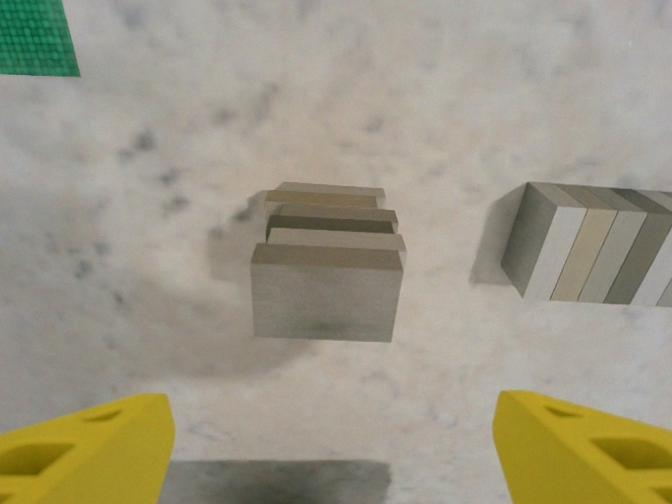

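move([
  [0,0,0,0,0,0,1, -0.0241,0.0851,-0.0923,0.1018,0,0.0074,0.6],
  [0,0,0,0,0,0,1, -0.0424,0.1653,-0.1469,0.1857,0,0.0074,0.6],
], speed=[0.3,0.3], blend=[0.05,0], cameras=["cam_right_wrist"])

Scene clock: 47.93 s of 6600.00 s.
left_arm: end_effector_position=(+0.3407, +0.1213, +0.2860) grip_measured=+1.000 end_effector_quat_wxyz=(+0.488, -0.523, +0.698, +0.000) | right_arm: end_effector_position=(+0.2271, -0.3868, +0.0411) grip_measured=+0.598 end_effector_quat_wxyz=(-0.001, +0.006, +1.000, +0.000)
Joint positions: left_arm=[-0.747 1.666 1.328 -0.969 -1.123 -1.845 0.093] | right_arm=[-0.04 1.538 0.601 -0.58 0.126 -0.029 0.074]
Joint velocities: within noise
Joint torques (N m): left_arm=[-1.05 -7.83 7.73 0.6 -0.6 0] | right_arm=[-0.29 -3.02 3.07 0.53 0.02 0.06]
Motor temperatures (°C): left_arm=[30 47 46 37 31 28 31] | right_arm=[28 39 38 31 28 30 30]
Heat: left arm: 47 °C; right arm: 39 °C.
Joint targets: left_arm=[-0.748 1.654 1.341 -0.965 -1.128 -1.845] | right_arm=[-0.049 1.550 0.590 -0.573 0.117 -0.021]
Kept back: nothing.
move: done
camera_calibration:
cam_right_wrist: T_world_to_cam=[[-0.0238349, -0.999713, 0.00252604, -0.382343], [-0.90528, 0.0226554, 0.424211, 0.23592], [-0.424147, 0.00782427, -0.90556, 0.215654], [0, 0, 0, 1]] pos_world=[0.295929, -0.389266, 0.096174]
Images, in order (width x height): cam_right_wrist 672x504.

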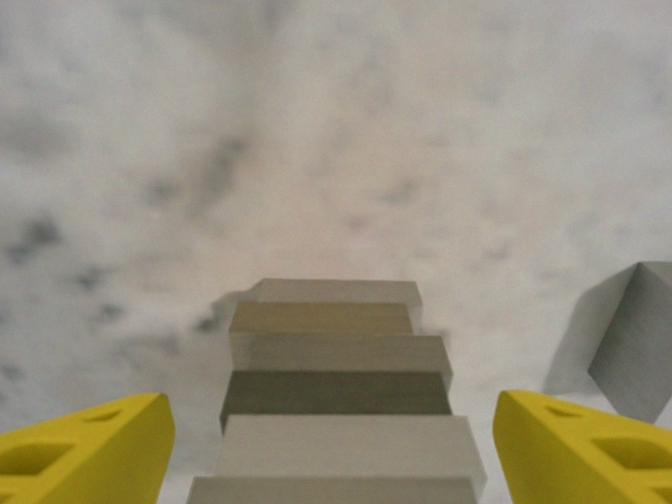

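move(target=[0,0,0,0,0,0,1, -0.0100,0.0755,-0.0362,0.0709,0,0,0.6], speed=0.2, cameras=["cam_right_wrist"])

Scene clock: 49.70 s of 6600.00 s.
left_arm: end_effector_position=(+0.3407, +0.1213, +0.2860) grip_measured=+1.000 end_effector_quat_wxyz=(+0.488, -0.523, +0.698, +0.000) | right_arm: end_effector_position=(+0.2269, -0.3861, +0.0151) grip_measured=+0.598 end_effector_quat_wxyz=(+0.001, +0.013, +1.000, -0.001)
Joint positions: left_arm=[-0.747 1.666 1.328 -0.969 -1.123 -1.845 0.093] | right_arm=[-0.052 1.632 0.554 -0.433 0.126 -0.029 0.074]
Joint velocities: within noise
Joint torques (N m): left_arm=[-1.05 -7.76 7.77 0.61 -0.62 0.01] | right_arm=[-0.14 -3.18 2.55 0.57 -0.03 0.07]
Motor temperatures (°C): left_arm=[30 48 46 37 31 28 31] | right_arm=[28 39 38 31 28 30 30]
Heat: left arm: 48 °C; right arm: 39 °C.
Joint targets: left_arm=[-0.748 1.654 1.341 -0.965 -1.128 -1.845] | right_arm=[-0.061 1.645 0.543 -0.427 0.117 -0.021]
Kept back: nothing.
move: done
camera_calibration:
cam_right_wrist: T_world_to_cam=[[-0.0362719, -0.999337, 0.00326187, -0.378638], [-0.906684, 0.0342813, 0.420415, 0.251704], [-0.420248, 0.0122918, -0.907326, 0.192891], [0, 0, 0, 1]] pos_world=[0.295544, -0.389386, 0.0704295]
Images, in order (width x height): cam_right_wrist 672x504.

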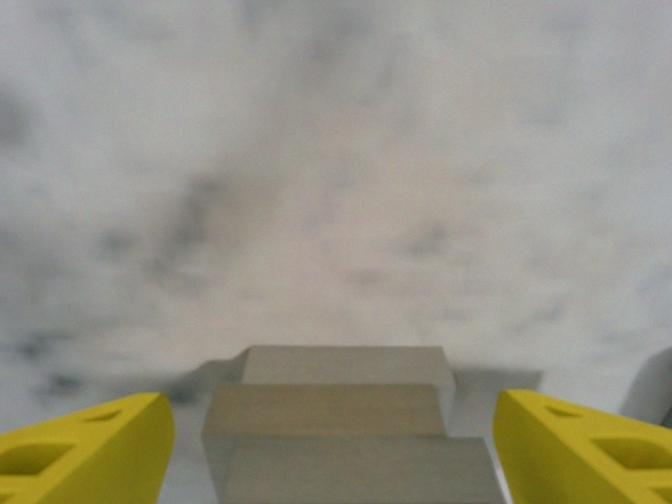

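execute_actions([
  {"rows":[[0,0,0,0,0,0,1,0,0,0,0,0,0,0.57],[0,0,0,0,0,0,1,0,0,0,0,0,0,0.54],[0,0,0,0,0,0,1,0,0,0,0,0,0,0.51],[0,0,0,0,0,0,1,0,0,0,0,0,0,0.48],[0,0,0,0,0,0,1,0,0,0,0,0,0,0.45],[0,0,0,0,0,0,1,0,0,0,0,0,0,0.42],[0,0,0,0,0,0,1,0,0,0,0,0,0,0.39],[0,0,0,0,0,0,1,0,0,0,0,0,0,0.37],[0,0,0,0,0,0,1,0,0,0,0,0,0,0.35],[0,0,0,0,0,0,1,0,0,0,0,0,0,0.33],[0,0,0,0,0,0,1,0,0,0,0,0,0,0.31],[0,0,0,0,0,0,1,0,0,0,0,0,0,0.29],[0,0,0,0,0,0,1,0,0,0,0,0,0,0.275],[0,0,0,0,0,0,1,0,0,0,0,0,0,0.26],[0,0,0,0,0,0,1,0,0,0,0,0,0,0.245]]},
])

execute_actions([
  {"rows":[[0,0,0,0,0,0,1,0,0,0,0,0,0,0.23],[0,0,0,0,0,0,1,0,0,0,0,0,0,0.215],[0,0,0,0,0,0,1,0,0,0,0,0,0,0.20],[0,0,0,0,0,0,1,0,0,0,0,0,0,0.185],[0,0,0,0,0,0,1,0,0,0,0,0,0,0.17],[0,0,0,0,0,0,1,0,0,0,0,0,0,0.155],[0,0,0,0,0,0,1,0,0,0,0,0,0,0.14],[0,0,0,0,0,0,1,0,0,0,0,0,0,0.125],[0,0,0,0,0,0,1,0,0,0,0,0,0,0.11],[0,0,0,0,0,0,1,0,0,0,0,0,0,0.10],[0,0,0,0,0,0,1,0,0,0,0,0,0,0.09],[0,0,0,0,0,0,1,0,0,0,0,0,0,0.08],[0,0,0,0,0,0,1,0,0,0,0,0,0,0.07],[0,0,0,0,0,0,1,0,0,0,0,0,0,0.06],[0,0,0,0,0,0,1,0,0,0,0,0,0,0.05]]},
], cameras=["cam_right_wrist"])

Scene clock: 50.80 s of 6600.00 s.
left_arm: end_effector_position=(+0.3407, +0.1213, +0.2860) grip_measured=+1.000 end_effector_quat_wxyz=(+0.488, -0.523, +0.698, +0.000) | right_arm: end_effector_position=(+0.2271, -0.3861, +0.0151) grip_measured=+0.365 end_effector_quat_wxyz=(+0.002, +0.013, +1.000, -0.001)
Joint positions: left_arm=[-0.747 1.666 1.328 -0.969 -1.123 -1.845 0.093] | right_arm=[-0.052 1.632 0.554 -0.432 0.126 -0.029 0.063]
Joint velocities: left_arm=[within noise] | right_arm=[-0.022 -0.012 -0.012 -0.022 -0.081 0.051 -0.028]
Joint torques (N m): left_arm=[-1.07 -7.76 7.65 0.59 -0.6 0.01] | right_arm=[-0.17 -3.21 2.58 0.53 0.01 0.04]
Motor temperatures (°C): left_arm=[30 48 46 37 31 28 31] | right_arm=[28 39 38 31 28 30 30]
Heat: left arm: 48 °C; right arm: 39 °C.
Joint targets: left_arm=[-0.748 1.654 1.341 -0.965 -1.128 -1.845] | right_arm=[-0.061 1.645 0.543 -0.426 0.117 -0.022]
Steps of this call (1-24: nothing new was sent; 25-33: this action's first 9). Readings (joint positions of left_arm | right_arm):
25: [-0.747 1.666 1.328 -0.969 -1.123 -1.845] | [-0.052 1.632 0.554 -0.433 0.126 -0.029]
26: [-0.747 1.666 1.328 -0.969 -1.123 -1.845] | [-0.052 1.632 0.554 -0.433 0.126 -0.029]
28: [-0.747 1.666 1.328 -0.969 -1.123 -1.845] | [-0.052 1.632 0.554 -0.432 0.126 -0.029]
32: [-0.747 1.666 1.328 -0.969 -1.123 -1.845] | [-0.052 1.632 0.554 -0.432 0.126 -0.029]
33: the state above

Scene clock: 51.30 s of 6600.00 s.
left_arm: end_effector_position=(+0.3407, +0.1213, +0.2860) grip_measured=+1.000 end_effector_quat_wxyz=(+0.488, -0.523, +0.698, +0.000) | right_arm: end_effector_position=(+0.2271, -0.3861, +0.0151) grip_measured=+0.122 end_effector_quat_wxyz=(+0.002, +0.013, +1.000, -0.001)
Joint positions: left_arm=[-0.747 1.666 1.328 -0.969 -1.123 -1.845 0.093] | right_arm=[-0.052 1.632 0.554 -0.432 0.126 -0.029 0.051]
Joint velocities: left_arm=[within noise] | right_arm=[0.012 0.007 -0.022 -0.051 -0.037 -0.022 -0.02]
Joint torques (N m): left_arm=[-1.22 -7.73 7.72 0.61 -0.6 0.02] | right_arm=[-0.13 -3.15 2.51 0.54 0.03 0]
Motor temperatures (°C): left_arm=[30 48 46 37 31 28 31] | right_arm=[28 39 38 31 28 30 30]
Heat: left arm: 48 °C; right arm: 39 °C.
Joint targets: left_arm=[-0.748 1.654 1.341 -0.965 -1.128 -1.845] | right_arm=[-0.061 1.645 0.543 -0.427 0.117 -0.022]
Steps of this call (1-6: your previous action's last 6; 7-15: this action's first 9). Readings (joint positions of left_arm | right_arm):
7: [-0.747 1.666 1.328 -0.969 -1.123 -1.845] | [-0.052 1.632 0.554 -0.432 0.126 -0.029]
8: [-0.747 1.666 1.328 -0.969 -1.123 -1.845] | [-0.052 1.632 0.554 -0.432 0.126 -0.029]
10: [-0.747 1.666 1.328 -0.969 -1.123 -1.845] | [-0.052 1.632 0.554 -0.432 0.126 -0.029]
14: [-0.747 1.666 1.328 -0.969 -1.123 -1.845] | [-0.052 1.632 0.554 -0.432 0.126 -0.029]
15: the state above
camera_calibration:
cam_right_wrist: T_world_to_cam=[[-0.0363696, -0.999333, 0.00327564, -0.378618], [-0.906998, 0.034385, 0.419729, 0.251992], [-0.419561, 0.0122944, -0.907644, 0.192818], [0, 0, 0, 1]] pos_world=[0.295686, -0.389401, 0.070482]
Images, in order (width x height): cam_right_wrist 672x504.

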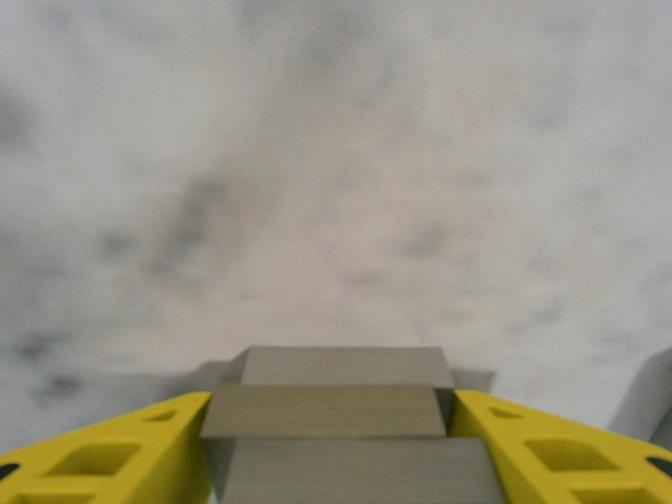

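execute_actions([
  {"rows":[[0,0,0,0,0,0,1,0,0,0,0,0,0,0.04],[0,0,0,0,0,0,1,0,0,0,0,0,0,0.03],[0,0,0,0,0,0,1,0,0,0,0,0,0,0.02],[0,0,0,0,0,0,1,0,0,0,0,0,0,0.01],[0,0,0,0,0,0,1,0,0,0,0,0,0,0.0],[0,0,0,0,0,0,1,0,0,0,0,0,0,-0.01],[0,0,0,0,0,0,1,0,0,0,0,0,0,-0.02],[0,0,0,0,0,0,1,0,0,0,0,0,0,-0.03],[0,0,0,0,0,0,1,0,0,0,0,0,0,-0.04],[0,0,0,0,0,0,1,0,0,0,0,0,0,-0.05],[0,0,0,0,0,0,1,0,0,0,0,0,0,-0.06],[0,0,0,0,0,0,1,0,0,0,0,0,0,-0.07],[0,0,0,0,0,0,1,0,0,0,0,0,0,-0.08],[0,0,0,0,0,0,1,0,0,0,0,0,0,-0.09],[0,0,0,0,0,0,1,0,0,0,0,0,0,-0.10]]},
])

execute_actions([
  {"rows":[[0,0,0,0,0,0,1,0,0,0,0,0,0,-0.115],[0,0,0,0,0,0,1,0,0,0,0,0,0,-0.13],[0,0,0,0,0,0,1,0,0,0,0,0,0,-0.145],[0,0,0,0,0,0,1,0,0,0,0,0,0,-0.16],[0,0,0,0,0,0,1,0,0,0,0,0,0,-0.175],[0,0,0,0,0,0,1,0,0,0,0,0,0,-0.19],[0,0,0,0,0,0,1,0,0,0,0,0,0,-0.205],[0,0,0,0,0,0,1,0,0,0,0,0,0,-0.22],[0,0,0,0,0,0,1,0,0,0,0,0,0,-0.23],[0,0,0,0,0,0,1,0,0,0,0,0,0,-0.24],[0,0,0,0,0,0,1,0,0,0,0,0,0,-0.25],[0,0,0,0,0,0,1,0,0,0,0,0,0,-0.26],[0,0,0,0,0,0,1,0,0,0,0,0,0,-0.27],[0,0,0,0,0,0,1,0,0,0,0,0,0,-0.28],[0,0,0,0,0,0,1,0,0,0,0,0,0,-0.30]]},
])

execute_actions(actions=[], cameras=["cam_right_wrist"])

Scene clock: 52.37 s of 6600.00 s.
left_arm: end_effector_position=(+0.3407, +0.1213, +0.2860) grip_measured=+1.000 end_effector_quat_wxyz=(+0.488, -0.523, +0.698, +0.000) | right_arm: end_effector_position=(+0.2274, -0.3871, +0.0150) grip_measured=-0.030 end_effector_quat_wxyz=(+0.002, +0.015, +1.000, -0.002)
Joint positions: left_arm=[-0.747 1.666 1.328 -0.969 -1.123 -1.845 0.093] | right_arm=[-0.055 1.632 0.554 -0.431 0.128 -0.028 0.044]
Joint velocities: left_arm=[within noise] | right_arm=[0.007 0.022 0.002 -0.051 -0.037 -0.081 -0.012]
Joint torques (N m): left_arm=[-1.09 -7.83 7.61 0.59 -0.59 0.01] | right_arm=[0.1 -3.22 2.56 0.43 -0.08 0.03]
Motor temperatures (°C): left_arm=[30 48 46 37 31 28 31] | right_arm=[28 39 38 31 28 30 30]
Heat: left arm: 48 °C; right arm: 39 °C.
Joint targets: left_arm=[-0.748 1.654 1.341 -0.965 -1.128 -1.845] | right_arm=[-0.061 1.645 0.543 -0.427 0.117 -0.021]
Steps of this call (1-6: your previous action's last 6; 7-15: toward your last target; 16-23: nothing new was sent; 24-32: this action's first 9). Readings (joint positions of left_arm | right_arm):
24: [-0.747 1.666 1.328 -0.969 -1.123 -1.845] | [-0.055 1.632 0.554 -0.431 0.127 -0.028]
25: [-0.747 1.666 1.328 -0.969 -1.123 -1.845] | [-0.055 1.632 0.554 -0.431 0.127 -0.028]
27: [-0.747 1.666 1.328 -0.969 -1.123 -1.845] | [-0.055 1.632 0.554 -0.431 0.127 -0.028]
31: [-0.747 1.666 1.328 -0.969 -1.123 -1.845] | [-0.055 1.632 0.554 -0.431 0.127 -0.028]
32: the state above

Scene clock: 52.87 s of 6600.00 s.
left_arm: end_effector_position=(+0.3407, +0.1213, +0.2860) grip_measured=+1.000 end_effector_quat_wxyz=(+0.488, -0.523, +0.698, +0.000) | right_arm: end_effector_position=(+0.2276, -0.3879, +0.0150) grip_measured=-0.148 end_effector_quat_wxyz=(+0.003, +0.015, +1.000, -0.003)
Joint positions: left_arm=[-0.747 1.666 1.328 -0.969 -1.123 -1.845 0.093] | right_arm=[-0.056 1.632 0.554 -0.43 0.131 -0.028 0.038]
Joint velocities: within noise
Joint torques (N m): left_arm=[-1.06 -7.73 7.65 0.59 -0.6 0] | right_arm=[0.2 -3.28 2.47 0.5 -0.08 0.03]
Motor temperatures (°C): left_arm=[30 48 46 37 31 28 31] | right_arm=[28 39 38 31 28 30 30]
Heat: left arm: 48 °C; right arm: 39 °C.
Joint targets: left_arm=[-0.748 1.654 1.341 -0.965 -1.128 -1.845] | right_arm=[-0.061 1.645 0.543 -0.426 0.117 -0.021]
Steps of this call (1-6: your previous action's last 6; 7-15: this action's first 9). Readings (joint positions of left_arm | right_arm):
7: [-0.747 1.666 1.328 -0.969 -1.123 -1.845] | [-0.056 1.632 0.554 -0.430 0.131 -0.028]
8: [-0.747 1.666 1.328 -0.969 -1.123 -1.845] | [-0.056 1.632 0.554 -0.430 0.131 -0.028]
10: [-0.747 1.666 1.328 -0.969 -1.123 -1.845] | [-0.056 1.632 0.554 -0.430 0.131 -0.028]
14: [-0.747 1.666 1.328 -0.969 -1.123 -1.845] | [-0.056 1.632 0.554 -0.430 0.131 -0.028]
15: the state above

Scene clock: 53.07 s of 6600.00 s.
left_arm: end_effector_position=(+0.3407, +0.1213, +0.2860) grip_measured=+1.000 end_effector_quat_wxyz=(+0.488, -0.523, +0.698, +0.000) | right_arm: end_effector_position=(+0.2276, -0.3879, +0.0150) grip_measured=-0.167 end_effector_quat_wxyz=(+0.003, +0.015, +1.000, -0.003)
Joint positions: left_arm=[-0.747 1.666 1.328 -0.969 -1.123 -1.845 0.093] | right_arm=[-0.056 1.632 0.554 -0.43 0.131 -0.028 0.037]
Joint velocities: left_arm=[within noise] | right_arm=[-0.022 -0.002 -0.017 -0.022 -0.037 -0.037 -0.004]
Joint torques (N m): left_arm=[-1.16 -7.82 7.71 0.61 -0.6 0] | right_arm=[0.24 -3.22 2.59 0.48 -0.07 0.03]
Motor temperatures (°C): left_arm=[30 48 46 37 31 28 31] | right_arm=[28 39 38 31 28 30 30]
Heat: left arm: 48 °C; right arm: 39 °C.
Joint targets: left_arm=[-0.748 1.654 1.341 -0.965 -1.128 -1.845] | right_arm=[-0.061 1.645 0.543 -0.426 0.117 -0.021]
Steps of this call (1-6: your previous action's last 6). Readings (joint positions of left_arm | right_arm):
1: [-0.747 1.666 1.328 -0.969 -1.123 -1.845] | [-0.056 1.632 0.554 -0.430 0.131 -0.028]
2: [-0.747 1.666 1.328 -0.969 -1.123 -1.845] | [-0.056 1.632 0.554 -0.430 0.131 -0.028]
4: [-0.747 1.666 1.328 -0.969 -1.123 -1.845] | [-0.056 1.632 0.554 -0.430 0.131 -0.028]
6: the state above
camera_calibration:
cam_right_wrist: T_world_to_cam=[[-0.0416583, -0.999093, 0.00886384, -0.379147], [-0.907576, 0.0415493, 0.417827, 0.25545], [-0.417816, 0.00936133, -0.908483, 0.191426], [0, 0, 0, 1]] pos_world=[0.296027, -0.391209, 0.0705344]
Images, in order (width x height): cam_right_wrist 672x504.

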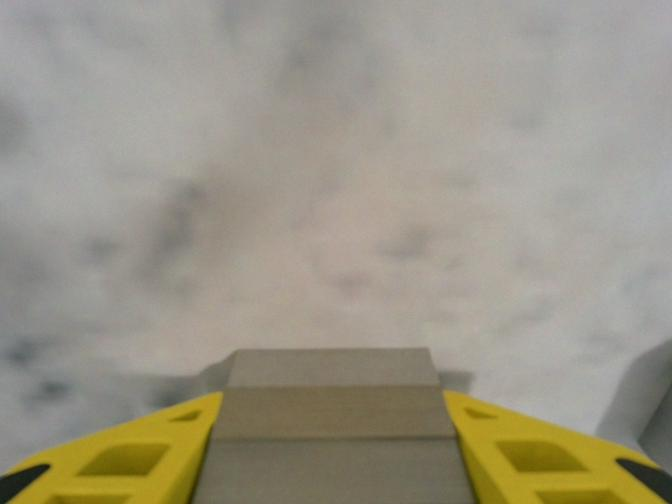

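execute_actions([
  {"rows":[[0,0,0,0,0,0,1,0,0,0,0,0,0,-0.26],[0,0,0,0,0,0,1,0,0,0,0,0,0,-0.22],[0,0,0,0,0,0,1,0,0,0,0,0,0,-0.18],[0,0,0,0,0,0,1,0,0,0,0,0,0,-0.15],[0,0,0,0,0,0,1,0,0,0,0,0,0,-0.13],[0,0,0,0,0,0,1,0,0,0,0,0,0,-0.12],[0,0,0,0,0,0,1,0,0,0,0,0,0,-0.11],[0,0,0,0,0,0,1,0,0,0,0,0,0,-0.10],[0,0,0,0,0,0,1,0,0,0,0,0,0,-0.09],[0,0,0,0,0,0,1,0,0,0,0,0,0,-0.08],[0,0,0,0,0,0,1,0,0,0,0,0,0,-0.06],[0,0,0,0,0,0,1,0,0,0,0,0,0,-0.04],[0,0,0,0,0,0,1,0,0,0,0,0,0,-0.02],[0,0,0,0,0,0,1,0,0,0,0,0,0,0.0],[0,0,0,0,0,0,1,0,0,0,0,0,0,0.0]]},
])

execute_actions(actions=[], cameras=["cam_right_wrist"])

Scene clock: 53.80 s of 6600.00 s.
left_arm: end_effector_position=(+0.3407, +0.1213, +0.2860) grip_measured=+1.000 end_effector_quat_wxyz=(+0.488, -0.523, +0.698, +0.000) | right_arm: end_effector_position=(+0.2276, -0.3879, +0.0150) grip_measured=-0.094 end_effector_quat_wxyz=(+0.003, +0.015, +1.000, -0.003)
Joint positions: left_arm=[-0.747 1.666 1.328 -0.969 -1.123 -1.845 0.093] | right_arm=[-0.056 1.632 0.554 -0.43 0.131 -0.028 0.041]
Joint velocities: left_arm=[within noise] | right_arm=[-0.007 -0.007 0.007 -0.037 -0.022 -0.037 0.012]
Joint torques (N m): left_arm=[-1.03 -7.75 7.68 0.61 -0.61 0.01] | right_arm=[0.28 -3.25 2.61 0.52 -0.04 0.03]
Motor temperatures (°C): left_arm=[30 48 46 37 31 28 31] | right_arm=[28 39 38 31 28 30 30]
Heat: left arm: 48 °C; right arm: 39 °C.
Joint targets: left_arm=[-0.748 1.654 1.341 -0.965 -1.128 -1.845] | right_arm=[-0.061 1.645 0.543 -0.427 0.117 -0.021]
Steps of this call (1-13: toward your last target; 14-22: this action's first 9). Readings (joint positions of left_arm | right_arm):
14: [-0.747 1.666 1.328 -0.969 -1.123 -1.845] | [-0.056 1.632 0.554 -0.430 0.131 -0.028]
15: [-0.747 1.666 1.328 -0.969 -1.123 -1.845] | [-0.056 1.632 0.554 -0.430 0.131 -0.028]
17: [-0.747 1.666 1.328 -0.969 -1.123 -1.845] | [-0.056 1.632 0.554 -0.430 0.131 -0.028]
21: [-0.747 1.666 1.328 -0.969 -1.123 -1.845] | [-0.056 1.632 0.554 -0.430 0.131 -0.028]
22: the state above

Scene clock: 54.00 s of 6600.00 s.
left_arm: end_effector_position=(+0.3407, +0.1213, +0.2860) grip_measured=+1.000 end_effector_quat_wxyz=(+0.488, -0.523, +0.698, +0.000) | right_arm: end_effector_position=(+0.2276, -0.3877, +0.0150) grip_measured=-0.005 end_effector_quat_wxyz=(+0.003, +0.015, +1.000, -0.003)
Joint positions: left_arm=[-0.747 1.666 1.328 -0.969 -1.123 -1.845 0.093] | right_arm=[-0.056 1.632 0.554 -0.43 0.13 -0.028 0.045]
Joint velocities: left_arm=[within noise] | right_arm=[-0.012 0.002 0.017 -0.022 -0.037 0.007 0.005]
Joint torques (N m): left_arm=[-1.07 -7.75 7.64 0.6 -0.61 0.01] | right_arm=[0.24 -3.22 2.54 0.51 -0.04 0.01]
Motor temperatures (°C): left_arm=[30 48 46 37 31 28 31] | right_arm=[28 39 38 31 28 30 30]
Heat: left arm: 48 °C; right arm: 39 °C.
Joint targets: left_arm=[-0.748 1.654 1.341 -0.965 -1.128 -1.845] | right_arm=[-0.061 1.645 0.543 -0.427 0.117 -0.021]
Steps of this call (1-6: your previous action's last 6). Readings (joint positions of left_arm | right_arm):
1: [-0.747 1.666 1.328 -0.969 -1.123 -1.845] | [-0.056 1.632 0.554 -0.430 0.131 -0.028]
2: [-0.747 1.666 1.328 -0.969 -1.123 -1.845] | [-0.056 1.632 0.554 -0.430 0.131 -0.028]
4: [-0.747 1.666 1.328 -0.969 -1.123 -1.845] | [-0.056 1.632 0.554 -0.430 0.131 -0.028]
6: the state above
camera_calibration:
cam_right_wrist: T_world_to_cam=[[-0.0416502, -0.999105, 0.00733825, -0.378874], [-0.907614, 0.0409048, 0.417808, 0.255213], [-0.417734, 0.0107415, -0.908506, 0.191946], [0, 0, 0, 1]] pos_world=[0.296037, -0.391037, 0.070534]
Images, in order (width x height): cam_right_wrist 672x504.

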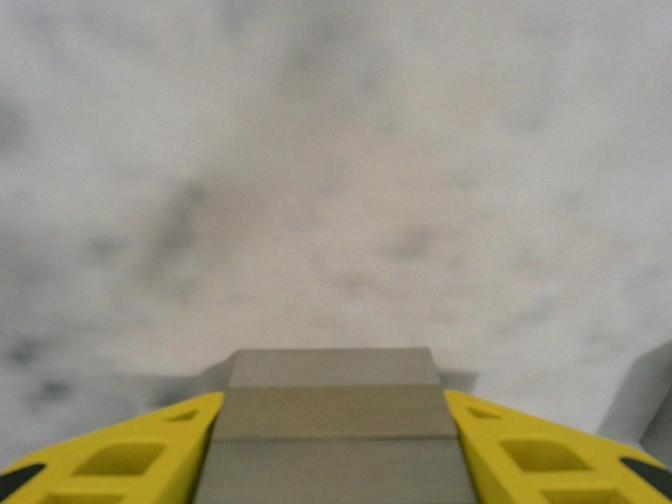

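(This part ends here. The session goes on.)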